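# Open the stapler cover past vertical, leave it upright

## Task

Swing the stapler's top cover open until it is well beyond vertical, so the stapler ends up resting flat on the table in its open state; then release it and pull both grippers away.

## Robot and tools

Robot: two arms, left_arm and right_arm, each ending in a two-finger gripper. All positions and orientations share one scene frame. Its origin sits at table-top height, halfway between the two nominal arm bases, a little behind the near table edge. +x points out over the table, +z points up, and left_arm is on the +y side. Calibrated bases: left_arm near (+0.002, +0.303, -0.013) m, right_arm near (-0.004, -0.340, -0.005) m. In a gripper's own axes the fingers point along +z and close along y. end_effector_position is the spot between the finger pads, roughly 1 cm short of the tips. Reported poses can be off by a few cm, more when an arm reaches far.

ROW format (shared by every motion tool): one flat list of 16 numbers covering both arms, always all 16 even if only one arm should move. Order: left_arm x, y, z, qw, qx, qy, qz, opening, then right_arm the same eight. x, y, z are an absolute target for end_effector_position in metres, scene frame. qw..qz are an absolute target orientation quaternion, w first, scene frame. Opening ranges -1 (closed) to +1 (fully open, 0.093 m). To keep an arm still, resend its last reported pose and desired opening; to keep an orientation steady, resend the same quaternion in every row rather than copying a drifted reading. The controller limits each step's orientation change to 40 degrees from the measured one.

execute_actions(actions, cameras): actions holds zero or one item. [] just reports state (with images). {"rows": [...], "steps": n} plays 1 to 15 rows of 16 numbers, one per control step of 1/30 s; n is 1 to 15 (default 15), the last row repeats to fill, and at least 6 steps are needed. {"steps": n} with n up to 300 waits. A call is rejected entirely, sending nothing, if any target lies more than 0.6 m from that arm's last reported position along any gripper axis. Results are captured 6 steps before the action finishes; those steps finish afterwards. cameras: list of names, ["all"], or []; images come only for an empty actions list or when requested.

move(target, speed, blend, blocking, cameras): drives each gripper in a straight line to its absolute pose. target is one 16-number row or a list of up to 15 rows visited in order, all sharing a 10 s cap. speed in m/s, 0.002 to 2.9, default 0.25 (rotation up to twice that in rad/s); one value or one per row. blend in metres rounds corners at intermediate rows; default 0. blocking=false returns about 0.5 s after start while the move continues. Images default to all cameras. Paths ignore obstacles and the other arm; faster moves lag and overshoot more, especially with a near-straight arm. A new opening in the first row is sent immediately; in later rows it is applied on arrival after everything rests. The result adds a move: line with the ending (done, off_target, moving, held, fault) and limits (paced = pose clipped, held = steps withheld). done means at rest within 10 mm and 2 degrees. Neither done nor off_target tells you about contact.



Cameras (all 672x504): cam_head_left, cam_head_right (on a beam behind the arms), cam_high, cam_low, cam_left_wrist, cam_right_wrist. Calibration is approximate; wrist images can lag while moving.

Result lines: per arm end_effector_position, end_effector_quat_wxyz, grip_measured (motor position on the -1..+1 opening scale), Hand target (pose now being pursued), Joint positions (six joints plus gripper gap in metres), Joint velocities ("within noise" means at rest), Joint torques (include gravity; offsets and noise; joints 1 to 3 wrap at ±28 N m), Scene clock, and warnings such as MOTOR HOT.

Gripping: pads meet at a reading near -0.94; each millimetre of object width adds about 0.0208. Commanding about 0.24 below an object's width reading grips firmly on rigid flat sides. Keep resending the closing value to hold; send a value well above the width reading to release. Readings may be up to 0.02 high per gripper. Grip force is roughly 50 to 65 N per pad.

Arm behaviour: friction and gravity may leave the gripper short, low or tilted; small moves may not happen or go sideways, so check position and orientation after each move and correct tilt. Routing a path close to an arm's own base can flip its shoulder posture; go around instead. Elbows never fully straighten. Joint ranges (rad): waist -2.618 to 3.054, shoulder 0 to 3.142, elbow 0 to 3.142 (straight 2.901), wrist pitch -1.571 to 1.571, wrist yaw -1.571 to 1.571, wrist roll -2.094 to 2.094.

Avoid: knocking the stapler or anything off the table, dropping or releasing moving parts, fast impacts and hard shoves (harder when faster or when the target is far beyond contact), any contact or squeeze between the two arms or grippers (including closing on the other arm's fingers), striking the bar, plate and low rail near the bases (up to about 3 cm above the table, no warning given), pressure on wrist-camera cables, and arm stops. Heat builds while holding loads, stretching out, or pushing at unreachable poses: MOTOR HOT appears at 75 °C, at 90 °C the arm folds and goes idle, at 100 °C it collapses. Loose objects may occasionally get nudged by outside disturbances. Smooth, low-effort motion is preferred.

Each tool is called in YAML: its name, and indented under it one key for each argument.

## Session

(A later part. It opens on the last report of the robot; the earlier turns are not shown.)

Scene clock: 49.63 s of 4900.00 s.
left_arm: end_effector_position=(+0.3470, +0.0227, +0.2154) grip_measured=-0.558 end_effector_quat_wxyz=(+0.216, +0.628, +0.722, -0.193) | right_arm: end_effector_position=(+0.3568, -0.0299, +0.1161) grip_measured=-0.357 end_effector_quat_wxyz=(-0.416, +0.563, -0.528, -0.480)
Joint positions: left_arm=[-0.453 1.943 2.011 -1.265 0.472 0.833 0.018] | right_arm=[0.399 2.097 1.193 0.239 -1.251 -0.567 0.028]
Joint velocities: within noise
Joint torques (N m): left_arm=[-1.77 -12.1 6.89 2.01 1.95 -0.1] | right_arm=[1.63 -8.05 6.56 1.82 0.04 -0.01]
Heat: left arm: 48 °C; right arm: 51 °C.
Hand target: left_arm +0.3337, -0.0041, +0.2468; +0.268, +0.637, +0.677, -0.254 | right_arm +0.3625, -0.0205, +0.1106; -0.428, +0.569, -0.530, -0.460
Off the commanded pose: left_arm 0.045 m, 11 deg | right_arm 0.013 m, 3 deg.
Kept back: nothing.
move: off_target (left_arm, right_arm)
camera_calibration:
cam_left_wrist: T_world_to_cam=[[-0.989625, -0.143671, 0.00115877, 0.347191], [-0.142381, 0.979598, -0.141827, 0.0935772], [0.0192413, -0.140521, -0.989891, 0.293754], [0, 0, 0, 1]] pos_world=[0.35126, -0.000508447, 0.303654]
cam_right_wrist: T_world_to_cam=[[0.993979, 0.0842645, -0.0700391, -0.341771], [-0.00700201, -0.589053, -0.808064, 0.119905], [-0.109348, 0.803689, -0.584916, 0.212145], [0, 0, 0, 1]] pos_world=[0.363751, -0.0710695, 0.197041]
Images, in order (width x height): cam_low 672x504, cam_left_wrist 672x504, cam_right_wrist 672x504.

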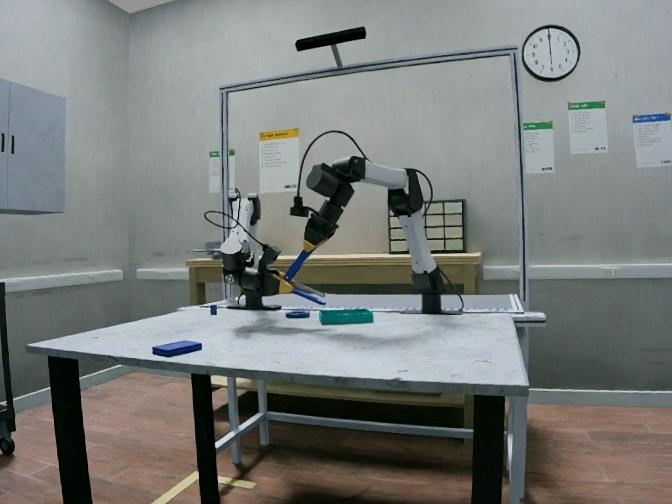

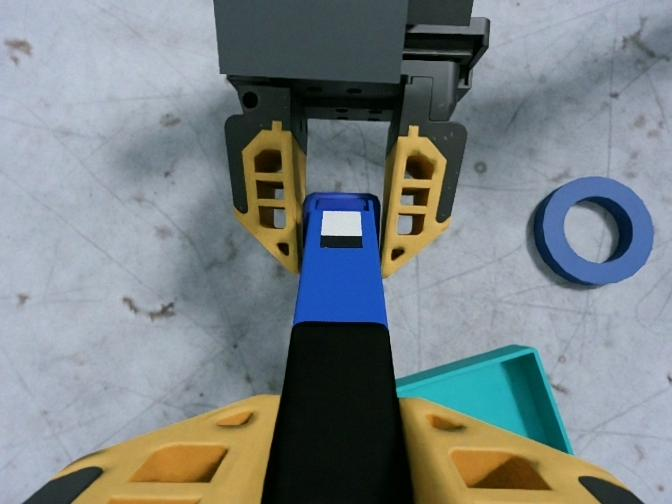

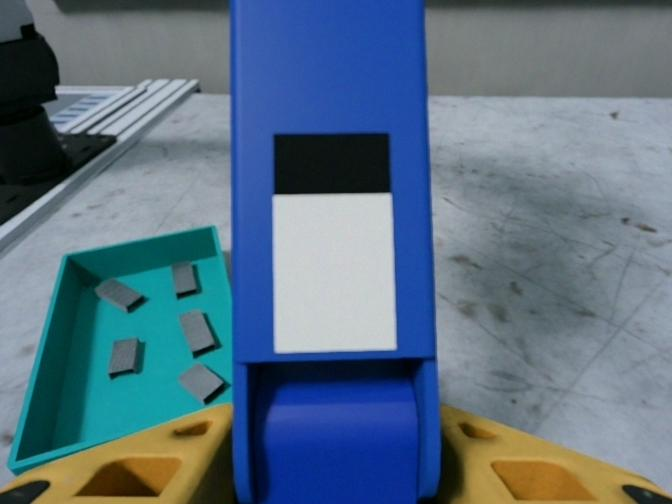

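move:
  target:
    - [0.334,-0.030,0.250,0.2894,0.6265,0.6719,-0.2699,-0.56,0.363,-0.020,0.110,0.4292,-0.5684,0.5300,0.4603,-0.9]
    - [0.332,-0.055,0.252,0.2975,0.6230,0.6682,-0.2774,-0.56,0.363,-0.018,0.110,0.4292,-0.5684,0.5300,0.4603,-0.9]
  speed: 0.06
  cameras: ["cam_low","cam_right_wrist","cam_left_wrist"]

zoom_image:
  camera: "cam_low"
  region: [220, 210, 360, 315]

Scene clock: 51.50 s of 4900.00 s.
left_arm: end_effector_position=(+0.3467, -0.0138, +0.2267) grip_measured=-0.560 end_effector_quat_wxyz=(+0.255, +0.622, +0.711, -0.206) | right_arm: end_effector_position=(+0.3555, -0.0305, +0.1098) grip_measured=-0.358 end_effector_quat_wxyz=(-0.410, +0.559, -0.534, -0.483)
Joint positions: left_arm=[-0.521 1.943 2.011 -1.147 0.479 0.739 0.018] | right_arm=[0.399 2.106 1.184 0.246 -1.25 -0.559 0.028]
Joint velocities: within noise
Joint torques (N m): left_arm=[-4.12 -9.81 8.85 2.31 1.87 -0.36] | right_arm=[2.1 -8.57 7.13 1.96 0.07 0.03]
Heat: left arm: 48 °C; right arm: 51 °C.
Hand target: left_arm +0.3286, -0.0498, +0.2528; +0.289, +0.628, +0.668, -0.275 | right_arm +0.3624, -0.0186, +0.1108; -0.428, +0.569, -0.530, -0.461
Off the commanded pose: left_arm 0.051 m, 11 deg | right_arm 0.015 m, 4 deg.
Kept back: nothing.
move: off_target (left_arm, right_arm)
camera_calibration:
cam_left_wrist: T_world_to_cam=[[-0.988228, -0.149963, -0.0302729, 0.348193], [-0.139783, 0.965498, -0.219713, 0.147499], [0.0621771, -0.212895, -0.975095, 0.280584], [0, 0, 0, 1]] pos_world=[0.347266, -0.0304591, 0.316544]
cam_right_wrist: T_world_to_cam=[[0.992745, 0.0809269, -0.0889259, -0.338508], [-0.0236395, -0.593784, -0.804277, 0.119756], [-0.11789, 0.800544, -0.587563, 0.212064], [0, 0, 0, 1]] pos_world=[0.363884, -0.0712629, 0.190815]
Images, in order (width x height): cam_low 672x504, cam_left_wrist 672x504, cam_right_wrist 672x504.

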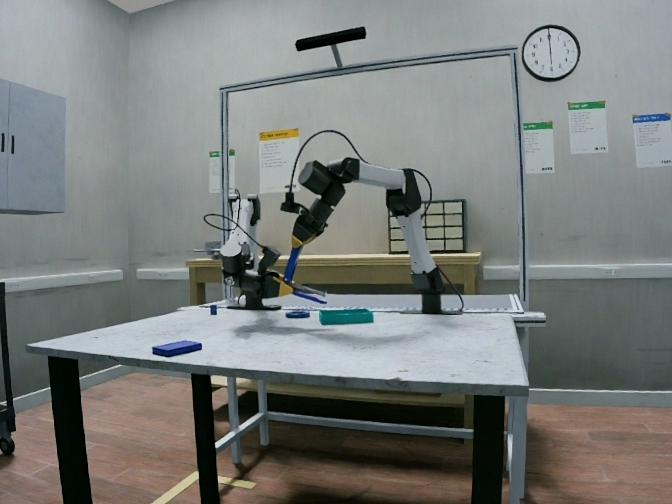

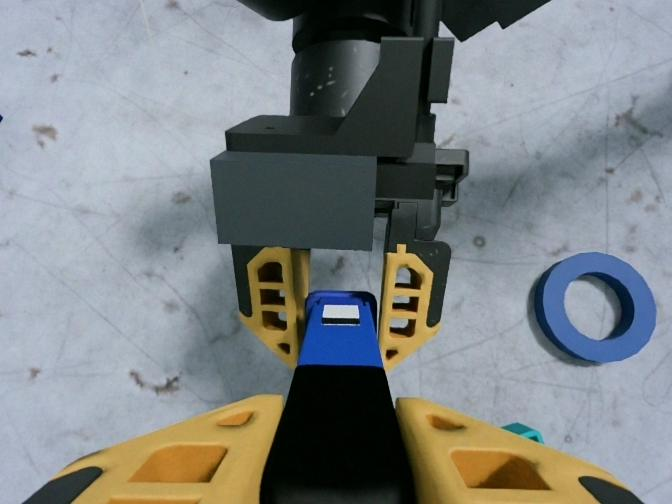

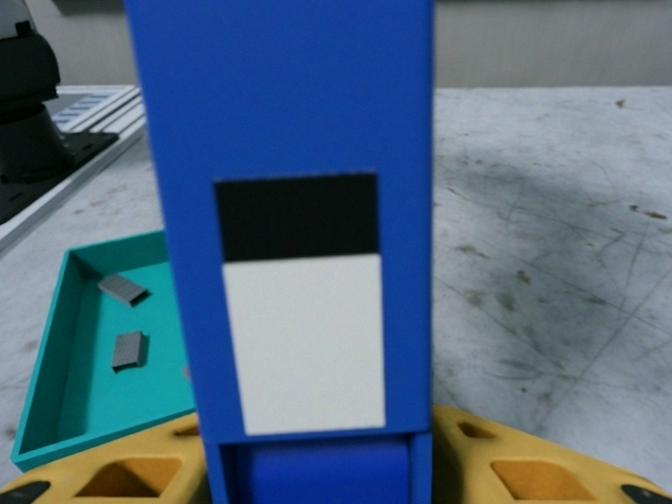

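Scaled by 3.600.

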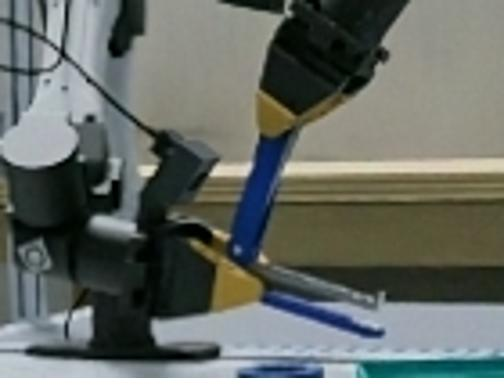

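move:
  target:
    - [0.330,-0.075,0.247,0.3123,0.6156,0.6602,-0.2912,-0.56,0.363,-0.018,0.106,0.4104,-0.5841,0.5446,0.4402,-0.9]
    - [0.328,-0.090,0.243,0.3123,0.6156,0.6602,-0.2912,-0.56,0.363,-0.018,0.106,0.4104,-0.5841,0.5446,0.4402,-0.9]
  speed: 0.06
  cameras: ["cam_low","cam_right_wrist","cam_left_wrist"]

zoom_image:
  camera: "cam_low"
  region: [220, 210, 360, 315]

Scene clock: 53.13 s of 4900.00 s.
left_arm: end_effector_position=(+0.3453, -0.0482, +0.2252) grip_measured=-0.557 end_effector_quat_wxyz=(+0.281, +0.612, +0.706, -0.220) | right_arm: end_effector_position=(+0.3501, -0.0286, +0.0993) grip_measured=-0.358 end_effector_quat_wxyz=(-0.397, +0.576, -0.540, -0.469)
Joint positions: left_arm=[-0.584 1.955 1.981 -1.015 0.475 0.646 0.018] | right_arm=[0.412 2.106 1.204 0.112 -1.216 -0.674 0.028]
Joint velocities: left_arm=[-0.007 -0.012 0.012 -0.037 0.007 0.007 -0.004] | right_arm=[within noise]
Joint torques (N m): left_arm=[-4.44 -9.33 7.75 2.69 1.73 -0.36] | right_arm=[1.54 -9.59 9.28 1.36 0.13 0.02]
Heat: left arm: 48 °C; right arm: 51 °C.
Hand target: left_arm +0.3249, -0.0847, +0.2438; +0.304, +0.622, +0.662, -0.288 | right_arm +0.3622, -0.0189, +0.1068; -0.411, +0.583, -0.544, -0.441
Off the commanded pose: left_arm 0.049 m, 10 deg | right_arm 0.018 m, 4 deg.
Kept back: nothing.
move: off_target (left_arm, right_arm)
camera_calibration:
cam_left_wrist: T_world_to_cam=[[-0.986165, -0.161215, -0.0385691, 0.342237], [-0.144373, 0.949658, -0.278039, 0.194118], [0.0814514, -0.268624, -0.959795, 0.259192], [0, 0, 0, 1]] pos_world=[0.344416, -0.0595464, 0.315944]
cam_right_wrist: T_world_to_cam=[[0.992885, 0.0884239, -0.0797548, -0.334999], [-0.0058397, -0.632805, -0.774289, 0.101954], [-0.118935, 0.769245, -0.627787, 0.207219], [0, 0, 0, 1]] pos_world=[0.357856, -0.0652636, 0.182313]
Images, in order (width x height): cam_low 672x504, cam_left_wrist 672x504, cam_right_wrist 672x504.

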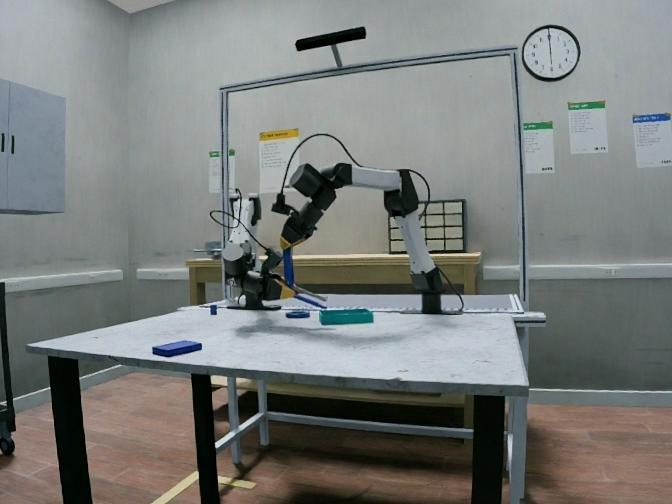

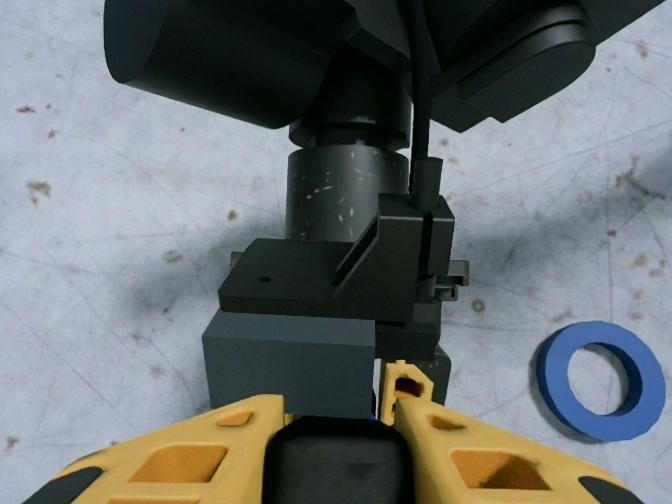

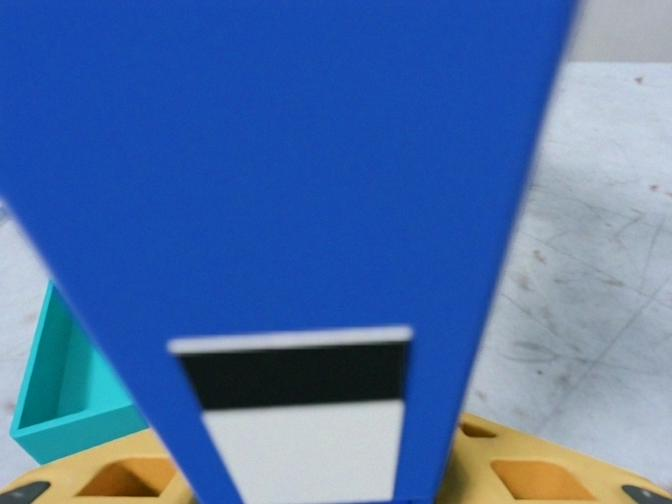

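Scaled by 3.600.

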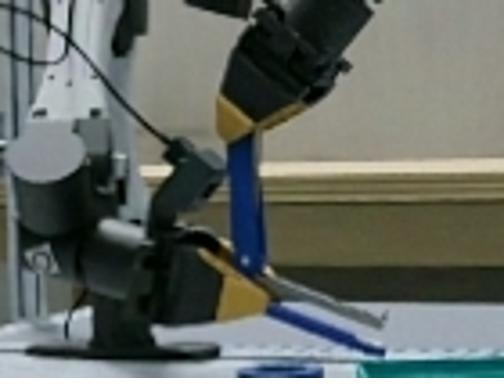

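move:
  target:
    - [0.335,-0.070,0.236,0.3123,0.6156,0.6602,-0.2912,-0.56,0.358,-0.022,0.105,0.4104,-0.5841,0.5446,0.4402,-0.9]
    - [0.335,-0.065,0.234,0.3123,0.6156,0.6602,-0.2912,-0.5,0.358,-0.022,0.105,0.4104,-0.5841,0.5446,0.4402,-0.9]
  speed: 0.05
  cameras: ["cam_low","cam_right_wrist","cam_left_wrist"]

zoom_image:
  camera: "cam_low"
  region: [220, 210, 360, 315]

Scene clock: 55.03 s of 4900.00 s.
left_arm: end_effector_position=(+0.3490, -0.0442, +0.2147) grip_measured=-0.496 end_effector_quat_wxyz=(+0.286, +0.614, +0.694, -0.244) | right_arm: end_effector_position=(+0.3520, -0.0307, +0.0911) grip_measured=-0.358 end_effector_quat_wxyz=(-0.388, +0.574, -0.559, -0.456)
Joint positions: left_arm=[-0.551 1.942 1.9 -0.946 0.545 0.675 0.021] | right_arm=[0.412 2.106 1.204 0.074 -1.175 -0.687 0.028]
Joint velocities: within noise
Joint torques (N m): left_arm=[-1.94 -11.33 6.68 2.27 1.37 -0.2] | right_arm=[1.24 -10.73 7.16 1.7 -0.31 0.02]
Heat: left arm: 48 °C; right arm: 51 °C.
Hand target: left_arm +0.3340, -0.0630, +0.2343; +0.308, +0.619, +0.661, -0.290 | right_arm +0.3575, -0.0224, +0.1055; -0.410, +0.584, -0.544, -0.441
Off the commanded pose: left_arm 0.032 m, 7 deg | right_arm 0.017 m, 4 deg.
Kept back: nothing.
move: off_target (left_arm, right_arm); target 2's new opening was sent with left_arm's hand 0.032 m and 8 deg from that target
camera_calibration:
cam_left_wrist: T_world_to_cam=[[-0.990672, -0.135048, -0.0182192, 0.344456], [-0.122242, 0.93979, -0.319142, 0.188626], [0.0602217, -0.313938, -0.947532, 0.25253], [0, 0, 0, 1]] pos_world=[0.349093, -0.0514717, 0.305754]
cam_right_wrist: T_world_to_cam=[[0.993782, 0.0590876, -0.0943749, -0.337204], [-0.0316984, -0.662378, -0.748499, 0.100132], [-0.106739, 0.746836, -0.656386, 0.20149], [0, 0, 0, 1]] pos_world=[0.359788, -0.0642298, 0.17538]
Images, in order (width x height): cam_low 672x504, cam_left_wrist 672x504, cam_right_wrist 672x504.

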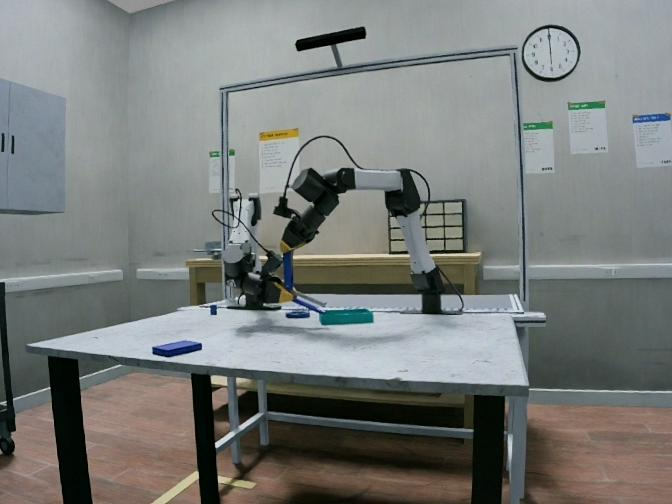

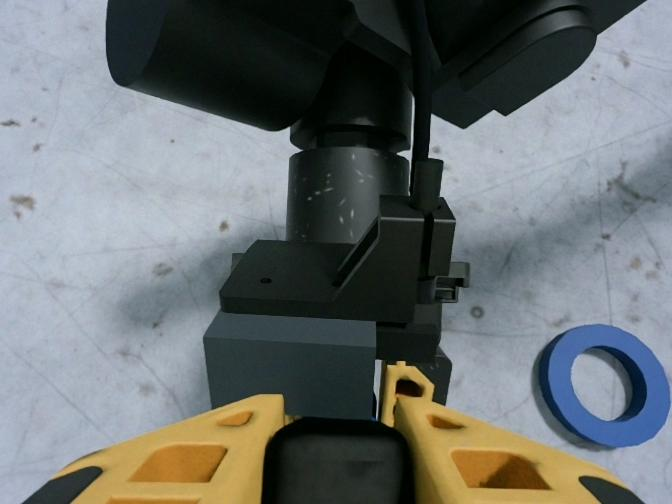

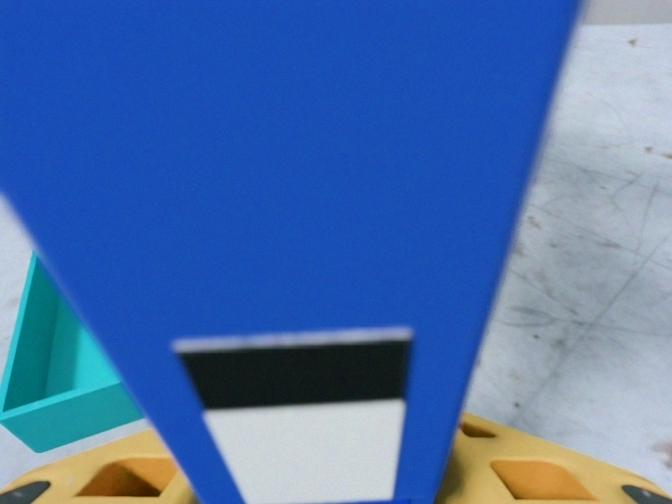

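Scaled by 3.600.

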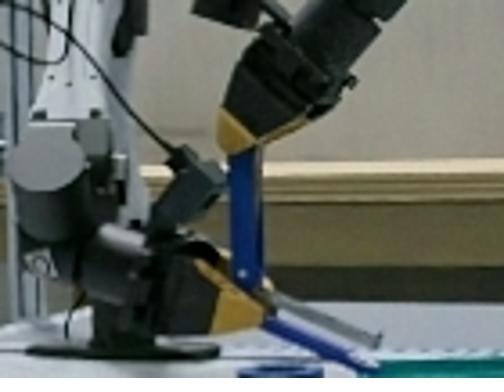

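move:
  target:
    - [0.345,-0.055,0.232,0.3123,0.6156,0.6602,-0.2912,-0.4,0.358,-0.022,0.112,0.4104,-0.5841,0.5446,0.4402,-0.9]
    - [0.345,-0.055,0.232,0.3123,0.6156,0.6602,-0.2912,-0.1,0.358,-0.022,0.112,0.4104,-0.5841,0.5446,0.4402,-0.9]
  speed: 0.05
  cameras: ["cam_low","cam_right_wrist","cam_left_wrist"]

zoom_image:
  camera: "cam_low"
  region: [220, 210, 360, 315]

Scene clock: 56.73 s of 4900.00 s.
left_arm: end_effector_position=(+0.3455, -0.0554, +0.2282) grip_measured=-0.102 end_effector_quat_wxyz=(+0.306, +0.616, +0.667, -0.287) | right_arm: end_effector_position=(+0.3523, -0.0272, +0.0857) grip_measured=-0.358 end_effector_quat_wxyz=(-0.383, +0.574, -0.571, -0.444)
Joint positions: left_arm=[-0.545 1.942 1.9 -0.898 0.648 0.674 0.04] | right_arm=[0.425 2.106 1.204 0.066 -1.134 -0.681 0.028]
Joint velocities: within noise
Joint torques (N m): left_arm=[0.75 -10.33 7.2 1.78 0.44 0.03] | right_arm=[0.17 -11.88 7.73 1.54 -0.71 -0.05]
Heat: left arm: 48 °C; right arm: 52 °C.
Hand target: left_arm +0.3450, -0.0549, +0.2319; +0.312, +0.617, +0.661, -0.292 | right_arm +0.3571, -0.0224, +0.1118; -0.410, +0.584, -0.545, -0.440
Off the commanded pose: left_arm 0.004 m, 1 deg | right_arm 0.027 m, 5 deg.
Kept back: nothing.
move: off_target (right_arm)
camera_calibration:
cam_left_wrist: T_world_to_cam=[[-0.996398, -0.0847563, 0.0025463, 0.339689], [-0.0784501, 0.910034, -0.407042, 0.20623], [0.0321822, -0.405776, -0.913406, 0.258898], [0, 0, 0, 1]] pos_world=[0.346313, -0.0538306, 0.319558]
cam_right_wrist: T_world_to_cam=[[0.994486, 0.0388371, -0.0974143, -0.338791], [-0.0445307, -0.684611, -0.727547, 0.10063], [-0.0949467, 0.727873, -0.679106, 0.192685], [0, 0, 0, 1]] pos_world=[0.359699, -0.0582004, 0.171063]
Images, in order (width x height): cam_low 672x504, cam_left_wrist 672x504, cam_right_wrist 672x504.

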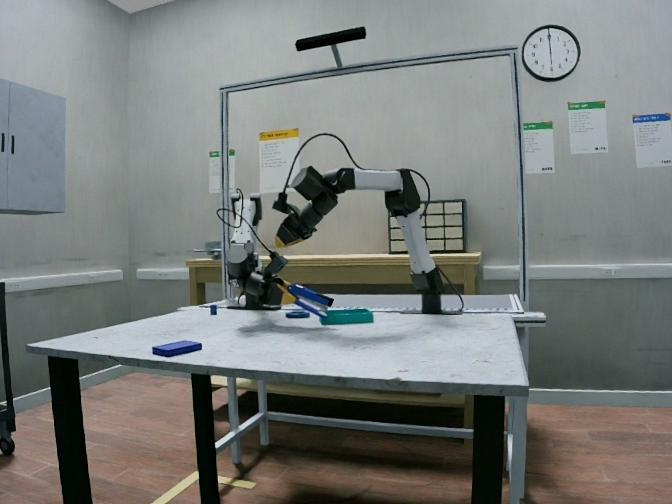

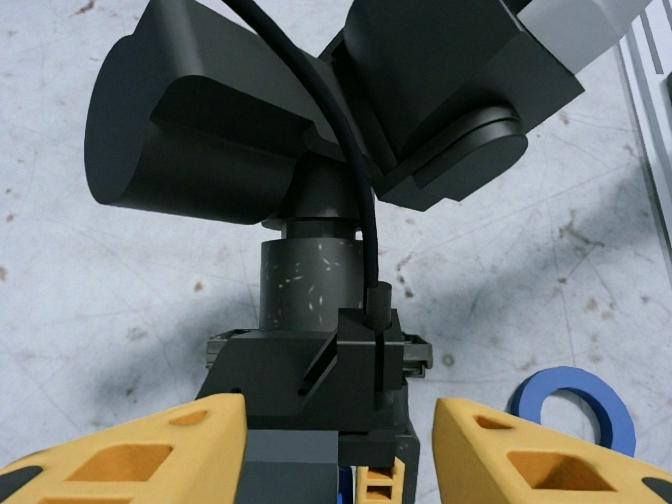

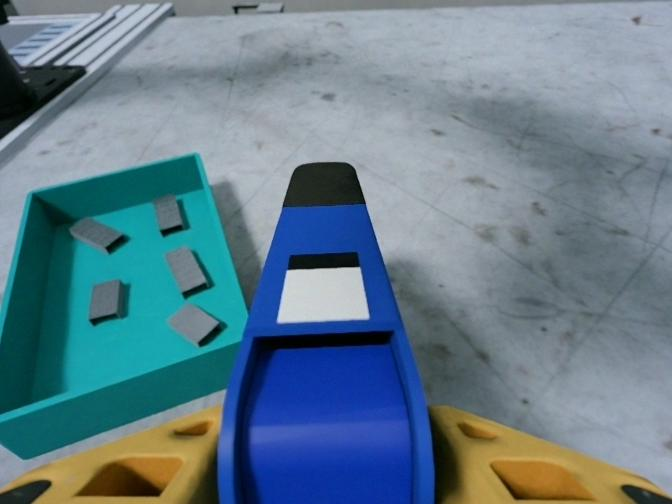

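Scaled by 3.600.

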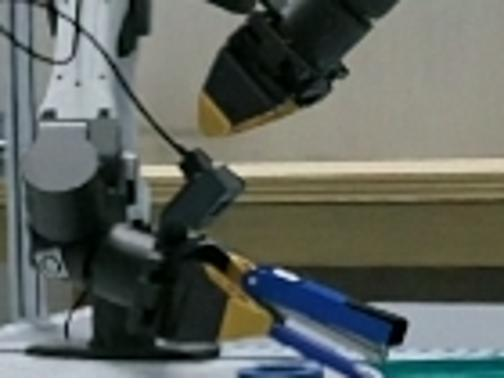

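move:
  target:
    - [0.340,0.02,0.235,0.2199,0.6504,0.6975,-0.2051,0.1,0.358,-0.022,0.120,0.4104,-0.5841,0.5446,0.4402,-0.9]
    - [0.338,0.085,0.150,0.2199,0.6504,0.6975,-0.2051,0.1,0.358,-0.022,0.120,0.4104,-0.5841,0.5446,0.4402,-0.9]
  speed: 0.1
  cameras: ["cam_low","cam_right_wrist","cam_left_wrist"]

zoom_image:
  camera: "cam_low"
  region: [220, 230, 360, 335]

Scene clock: 60.93 s of 4900.00 s.
left_arm: end_effector_position=(+0.3389, +0.0853, +0.1433) grip_measured=+0.098 end_effector_quat_wxyz=(+0.204, +0.648, +0.705, -0.204) | right_arm: end_effector_position=(+0.3500, -0.0281, +0.0834) grip_measured=-0.359 end_effector_quat_wxyz=(-0.374, +0.571, -0.577, -0.448)
Joint positions: left_arm=[-0.3 1.826 1.576 -1.076 0.543 1.063 0.05] | right_arm=[0.425 2.106 1.204 0.043 -1.134 -0.681 0.028]
Joint velocities: within noise
Joint torques (N m): left_arm=[0.64 -10.26 6.19 1.06 0.49 0.09] | right_arm=[0.17 -13.23 8.64 1.46 -0.71 -0.03]
Heat: left arm: 48 °C; right arm: 53 °C.
Hand target: left_arm +0.3380, +0.0850, +0.1500; +0.220, +0.651, +0.697, -0.205 | right_arm +0.3565, -0.0226, +0.1196; -0.410, +0.585, -0.545, -0.440
Off the commanded pose: left_arm 0.007 m, 2 deg | right_arm 0.038 m, 6 deg.
Kept back: nothing.
move: off_target (right_arm)
camera_calibration:
cam_left_wrist: T_world_to_cam=[[-0.996214, -0.0849891, 0.0182668, 0.343011], [-0.0867017, 0.986633, -0.137977, 0.000761535], [-0.00629609, -0.139039, -0.990267, 0.239946], [0, 0, 0, 1]] pos_world=[0.343289, 0.0617626, 0.23145]
cam_right_wrist: T_world_to_cam=[[0.992166, 0.0377361, -0.119089, -0.334111], [-0.0601813, -0.690995, -0.72035, 0.102892], [-0.109473, 0.721874, -0.683311, 0.196838], [0, 0, 0, 1]] pos_world=[0.359234, -0.0583861, 0.168831]
Images, in order (width x height): cam_low 672x504, cam_left_wrist 672x504, cam_right_wrist 672x504.

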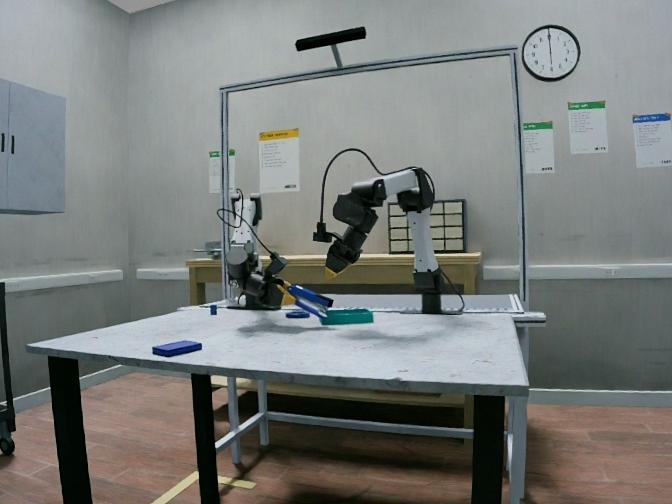

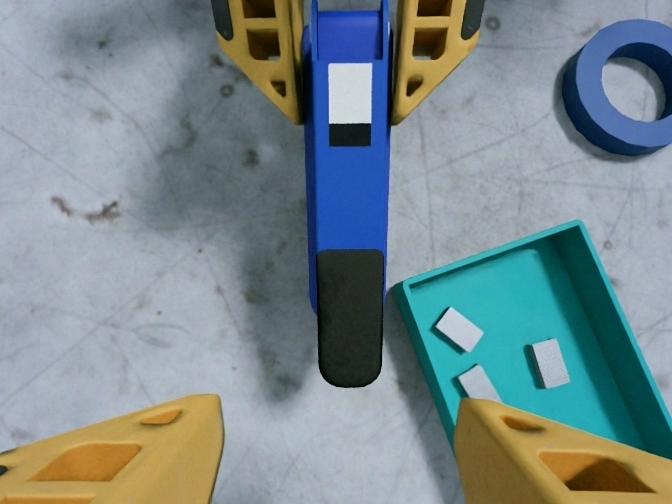

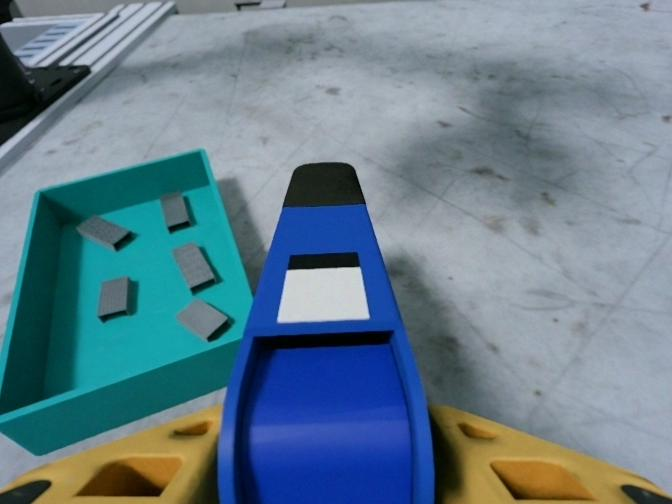

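Scaled by 3.600.

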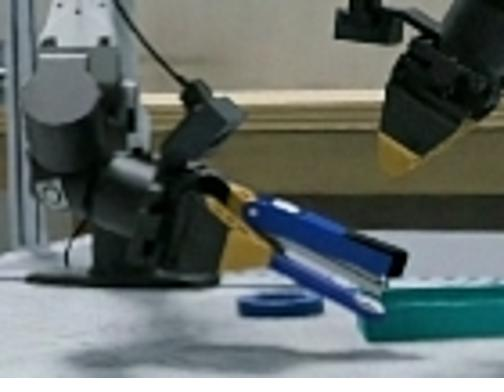

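move:
  target:
    - [0.336,0.090,0.165,0.2199,0.6504,0.6975,-0.2051,0.0,0.350,-0.028,0.150,0.4104,-0.5841,0.5446,0.4402,-0.9]
    - [0.335,0.072,0.125,0.2199,0.6504,0.6975,-0.2051,0.0,0.350,-0.028,0.150,0.4104,-0.5841,0.5446,0.4402,-0.9]
  speed: 0.06
  cameras: ["cam_low","cam_right_wrist","cam_left_wrist"]

zoom_image:
  camera: "cam_low"
  region: [220, 230, 360, 335]

Scene clock: 63.17 s of 4900.00 s.
left_arm: end_effector_position=(+0.3359, +0.0734, +0.1255) grip_measured=+0.002 end_effector_quat_wxyz=(+0.215, +0.651, +0.698, -0.205) | right_arm: end_effector_position=(+0.3403, -0.0319, +0.1063) grip_measured=-0.359 end_effector_quat_wxyz=(-0.364, +0.567, -0.584, -0.452)
Joint positions: left_arm=[-0.331 1.814 1.482 -0.955 0.546 1.036 0.045] | right_arm=[0.425 2.028 1.204 -0.063 -1.134 -0.681 0.028]
Joint velocities: within noise
Joint torques (N m): left_arm=[-0.02 -8.84 6.23 1.14 0.33 -0.06] | right_arm=[-0.4 -13.68 9.66 1.43 -0.74 -0.13]
Heat: left arm: 49 °C; right arm: 54 °C.
Hand target: left_arm +0.3349, +0.0720, +0.1249; +0.220, +0.651, +0.697, -0.205 | right_arm +0.3479, -0.0288, +0.1494; -0.410, +0.585, -0.545, -0.440
Off the commanded pose: left_arm 0.002 m, 1 deg | right_arm 0.045 m, 7 deg.
Kept back: nothing.
move: off_target (right_arm)
camera_calibration:
cam_left_wrist: T_world_to_cam=[[-0.997171, -0.0751646, -0.000482544, 0.341257], [-0.0741671, 0.984941, -0.156175, 0.00810885], [0.0122141, -0.155698, -0.987729, 0.215344], [0, 0, 0, 1]] pos_world=[0.338263, 0.0511923, 0.214133]
cam_right_wrist: T_world_to_cam=[[0.988773, 0.0360635, -0.145008, -0.317707], [-0.0788116, -0.698616, -0.711143, 0.121303], [-0.126951, 0.714587, -0.687931, 0.220366], [0, 0, 0, 1]] pos_world=[0.351676, -0.0612692, 0.19179]
Images, in order (width x height): cam_low 672x504, cam_left_wrist 672x504, cam_right_wrist 672x504.

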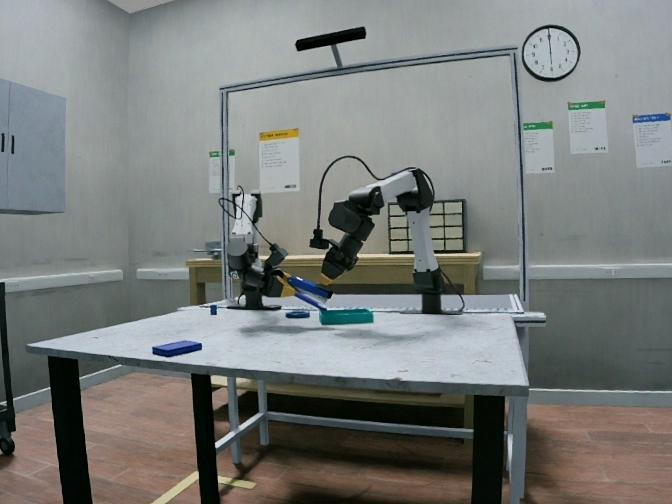

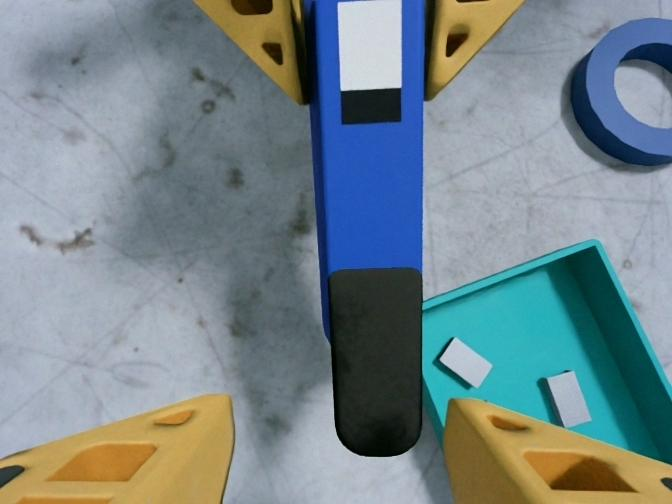

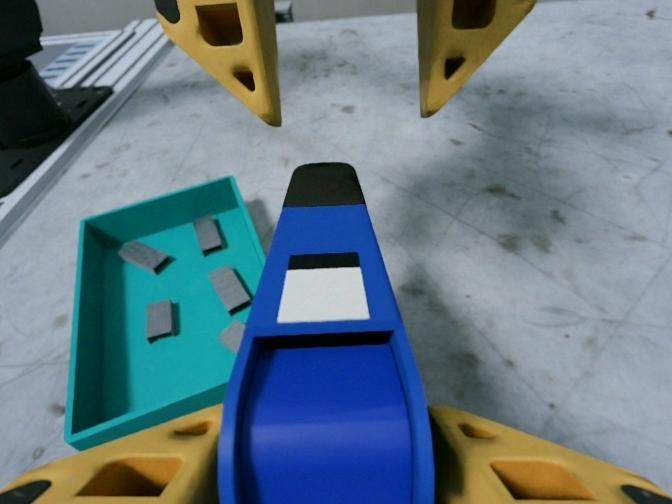

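Scaled by 3.600.

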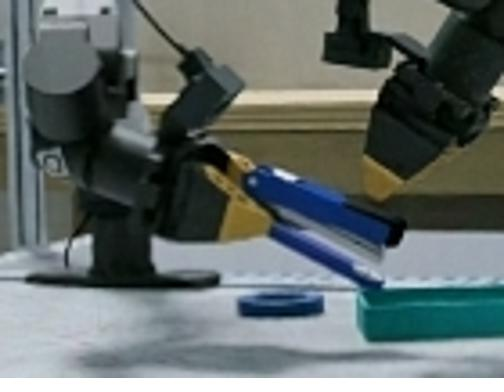

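move:
  target:
    - [0.327,0.070,0.115,0.2199,0.6504,0.6975,-0.2051,0.0,0.350,-0.028,0.150,0.4104,-0.5841,0.5446,0.4402,-0.9]
    - [0.327,0.066,0.094,0.2199,0.6504,0.6975,-0.2051,-0.1,0.350,-0.028,0.150,0.4104,-0.5841,0.5446,0.4402,-0.9]
  speed: 0.05
  cameras: ["cam_low","cam_right_wrist","cam_left_wrist"]

zoom_image:
  camera: "cam_low"
  region: [220, 230, 360, 335]

Scene clock: 65.17 s of 4900.00 s.
left_arm: end_effector_position=(+0.3283, +0.0667, +0.0937) grip_measured=-0.098 end_effector_quat_wxyz=(+0.215, +0.650, +0.698, -0.208) | right_arm: end_effector_position=(+0.3403, -0.0320, +0.1063) grip_measured=-0.359 end_effector_quat_wxyz=(-0.363, +0.567, -0.585, -0.452)
Joint positions: left_arm=[-0.354 1.814 1.352 -0.812 0.546 1.007 0.041] | right_arm=[0.425 2.028 1.204 -0.063 -1.134 -0.681 0.028]
Joint velocities: within noise
Joint torques (N m): left_arm=[-0.17 -9.13 6.19 1.18 0.23 -0.05] | right_arm=[-0.39 -13.74 9.5 1.45 -0.74 -0.13]
Heat: left arm: 49 °C; right arm: 54 °C.
Hand target: left_arm +0.3271, +0.0660, +0.0940; +0.220, +0.650, +0.697, -0.205 | right_arm +0.3479, -0.0288, +0.1494; -0.410, +0.585, -0.545, -0.440
Off the commanded pose: left_arm 0.001 m, 1 deg | right_arm 0.045 m, 7 deg.
Kept back: nothing.
move: off_target (right_arm)
camera_calibration:
cam_left_wrist: T_world_to_cam=[[-0.997155, -0.0752137, 0.00490414, 0.332721], [-0.0750186, 0.984052, -0.16129, 0.00998102], [0.0073053, -0.161199, -0.986895, 0.184866], [0, 0, 0, 1]] pos_world=[0.331173, 0.0450036, 0.182421]
cam_right_wrist: T_world_to_cam=[[0.988732, 0.0360432, -0.145291, -0.31764], [-0.0790086, -0.698733, -0.711007, 0.121339], [-0.127147, 0.714474, -0.688012, 0.220443], [0, 0, 0, 1]] pos_world=[0.351676, -0.061269, 0.19179]
Images, in order (width x height): cam_low 672x504, cam_left_wrist 672x504, cam_right_wrist 672x504.

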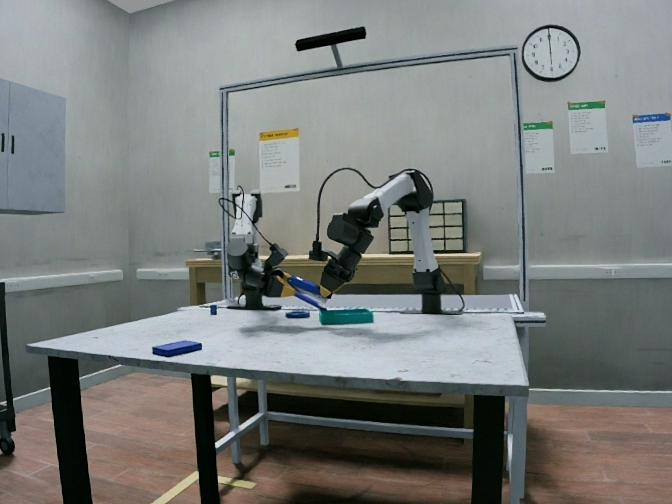

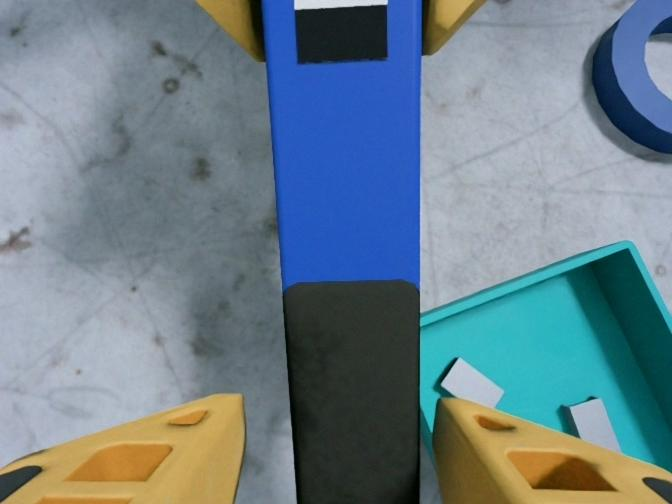

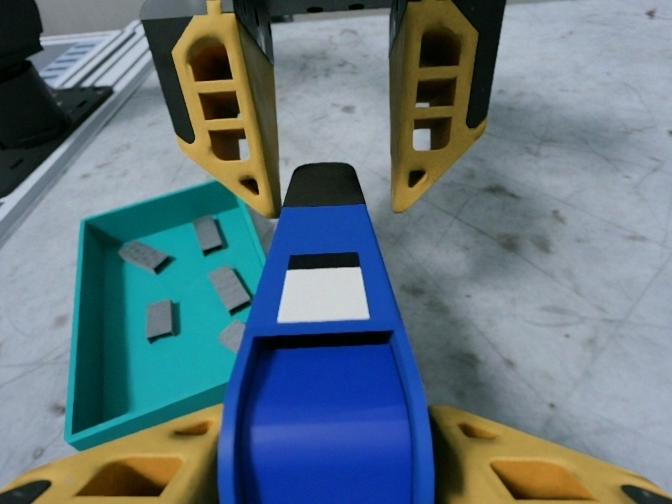

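Scaled by 3.600.

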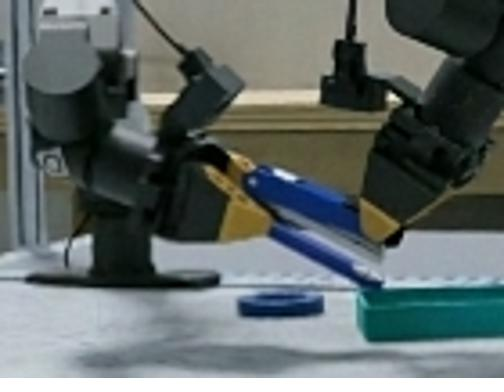

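move:
  target:
    - [0.323,0.064,0.092,0.2199,0.6504,0.6975,-0.2051,-0.35,0.345,-0.030,0.145,0.4104,-0.5841,0.5446,0.4402,-0.9]
    - [0.323,0.064,0.092,0.2199,0.6504,0.6975,-0.2051,-0.78,0.345,-0.030,0.145,0.4104,-0.5841,0.5446,0.4402,-0.9]
  speed: 0.05
  cameras: ["cam_low","cam_right_wrist","cam_left_wrist"]

zoom_image:
  camera: "cam_low"
  region: [220, 230, 360, 335]

Scene clock: 67.57 s of 4900.00 s.
left_arm: end_effector_position=(+0.3254, +0.0643, +0.0885) grip_measured=-0.645 end_effector_quat_wxyz=(+0.212, +0.644, +0.704, -0.211) | right_arm: end_effector_position=(+0.3412, -0.0320, +0.1070) grip_measured=-0.359 end_effector_quat_wxyz=(-0.367, +0.570, -0.583, -0.448)
Joint positions: left_arm=[-0.363 1.814 1.33 -0.789 0.545 0.981 0.014] | right_arm=[0.425 2.026 1.204 -0.06 -1.129 -0.687 0.028]
Joint velocities: within noise
Joint torques (N m): left_arm=[-0.28 -9.89 6.16 1.13 0.2 0.09] | right_arm=[-0.35 -13.87 7.15 1.62 -0.78 -0.13]
Heat: left arm: 49 °C; right arm: 56 °C.
Hand target: left_arm +0.3230, +0.0640, +0.0919; +0.220, +0.650, +0.698, -0.205 | right_arm +0.3439, -0.0302, +0.1441; -0.409, +0.585, -0.544, -0.440
Off the commanded pose: left_arm 0.004 m, 2 deg | right_arm 0.038 m, 7 deg.
Kept back: nothing.
move: off_target (right_arm)
camera_calibration:
cam_left_wrist: T_world_to_cam=[[-0.995959, -0.0878937, 0.0184613, 0.328841], [-0.0897215, 0.982917, -0.160697, 0.0159616], [-0.00402175, -0.161704, -0.986831, 0.18303], [0, 0, 0, 1]] pos_world=[0.32968, 0.0428108, 0.177114]
cam_right_wrist: T_world_to_cam=[[0.990526, 0.0345973, -0.132897, -0.32051], [-0.0709951, -0.699374, -0.711222, 0.119095], [-0.117551, 0.713918, -0.690292, 0.218021], [0, 0, 0, 1]] pos_world=[0.351557, -0.0612691, 0.192606]
Images, in order (width x height): cam_low 672x504, cam_left_wrist 672x504, cam_right_wrist 672x504.

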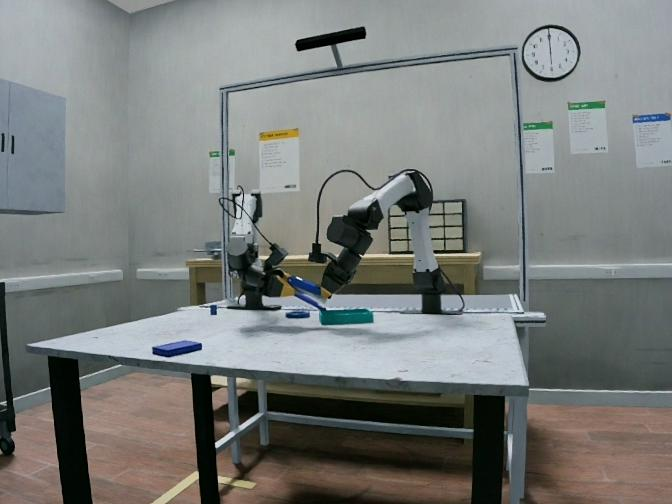

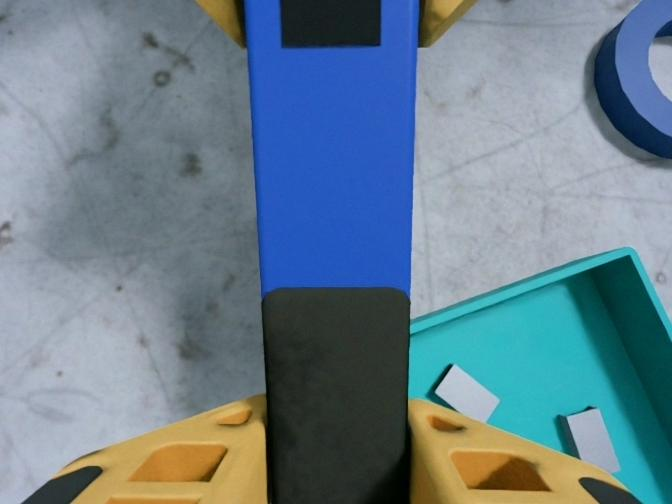

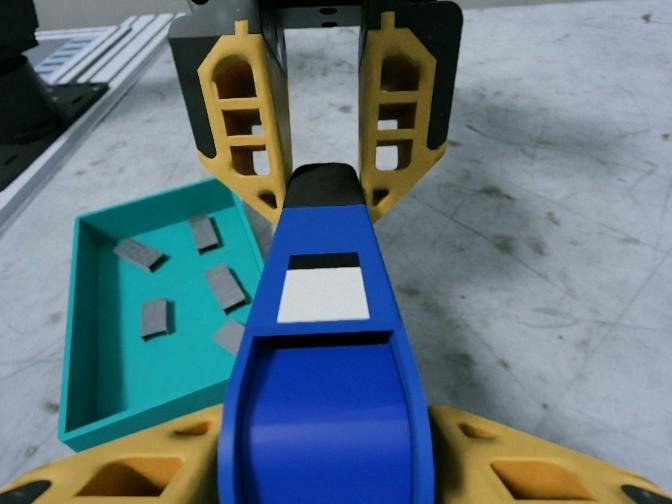

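Scaled by 3.600.

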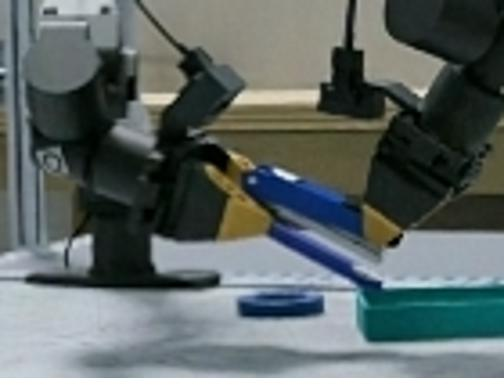

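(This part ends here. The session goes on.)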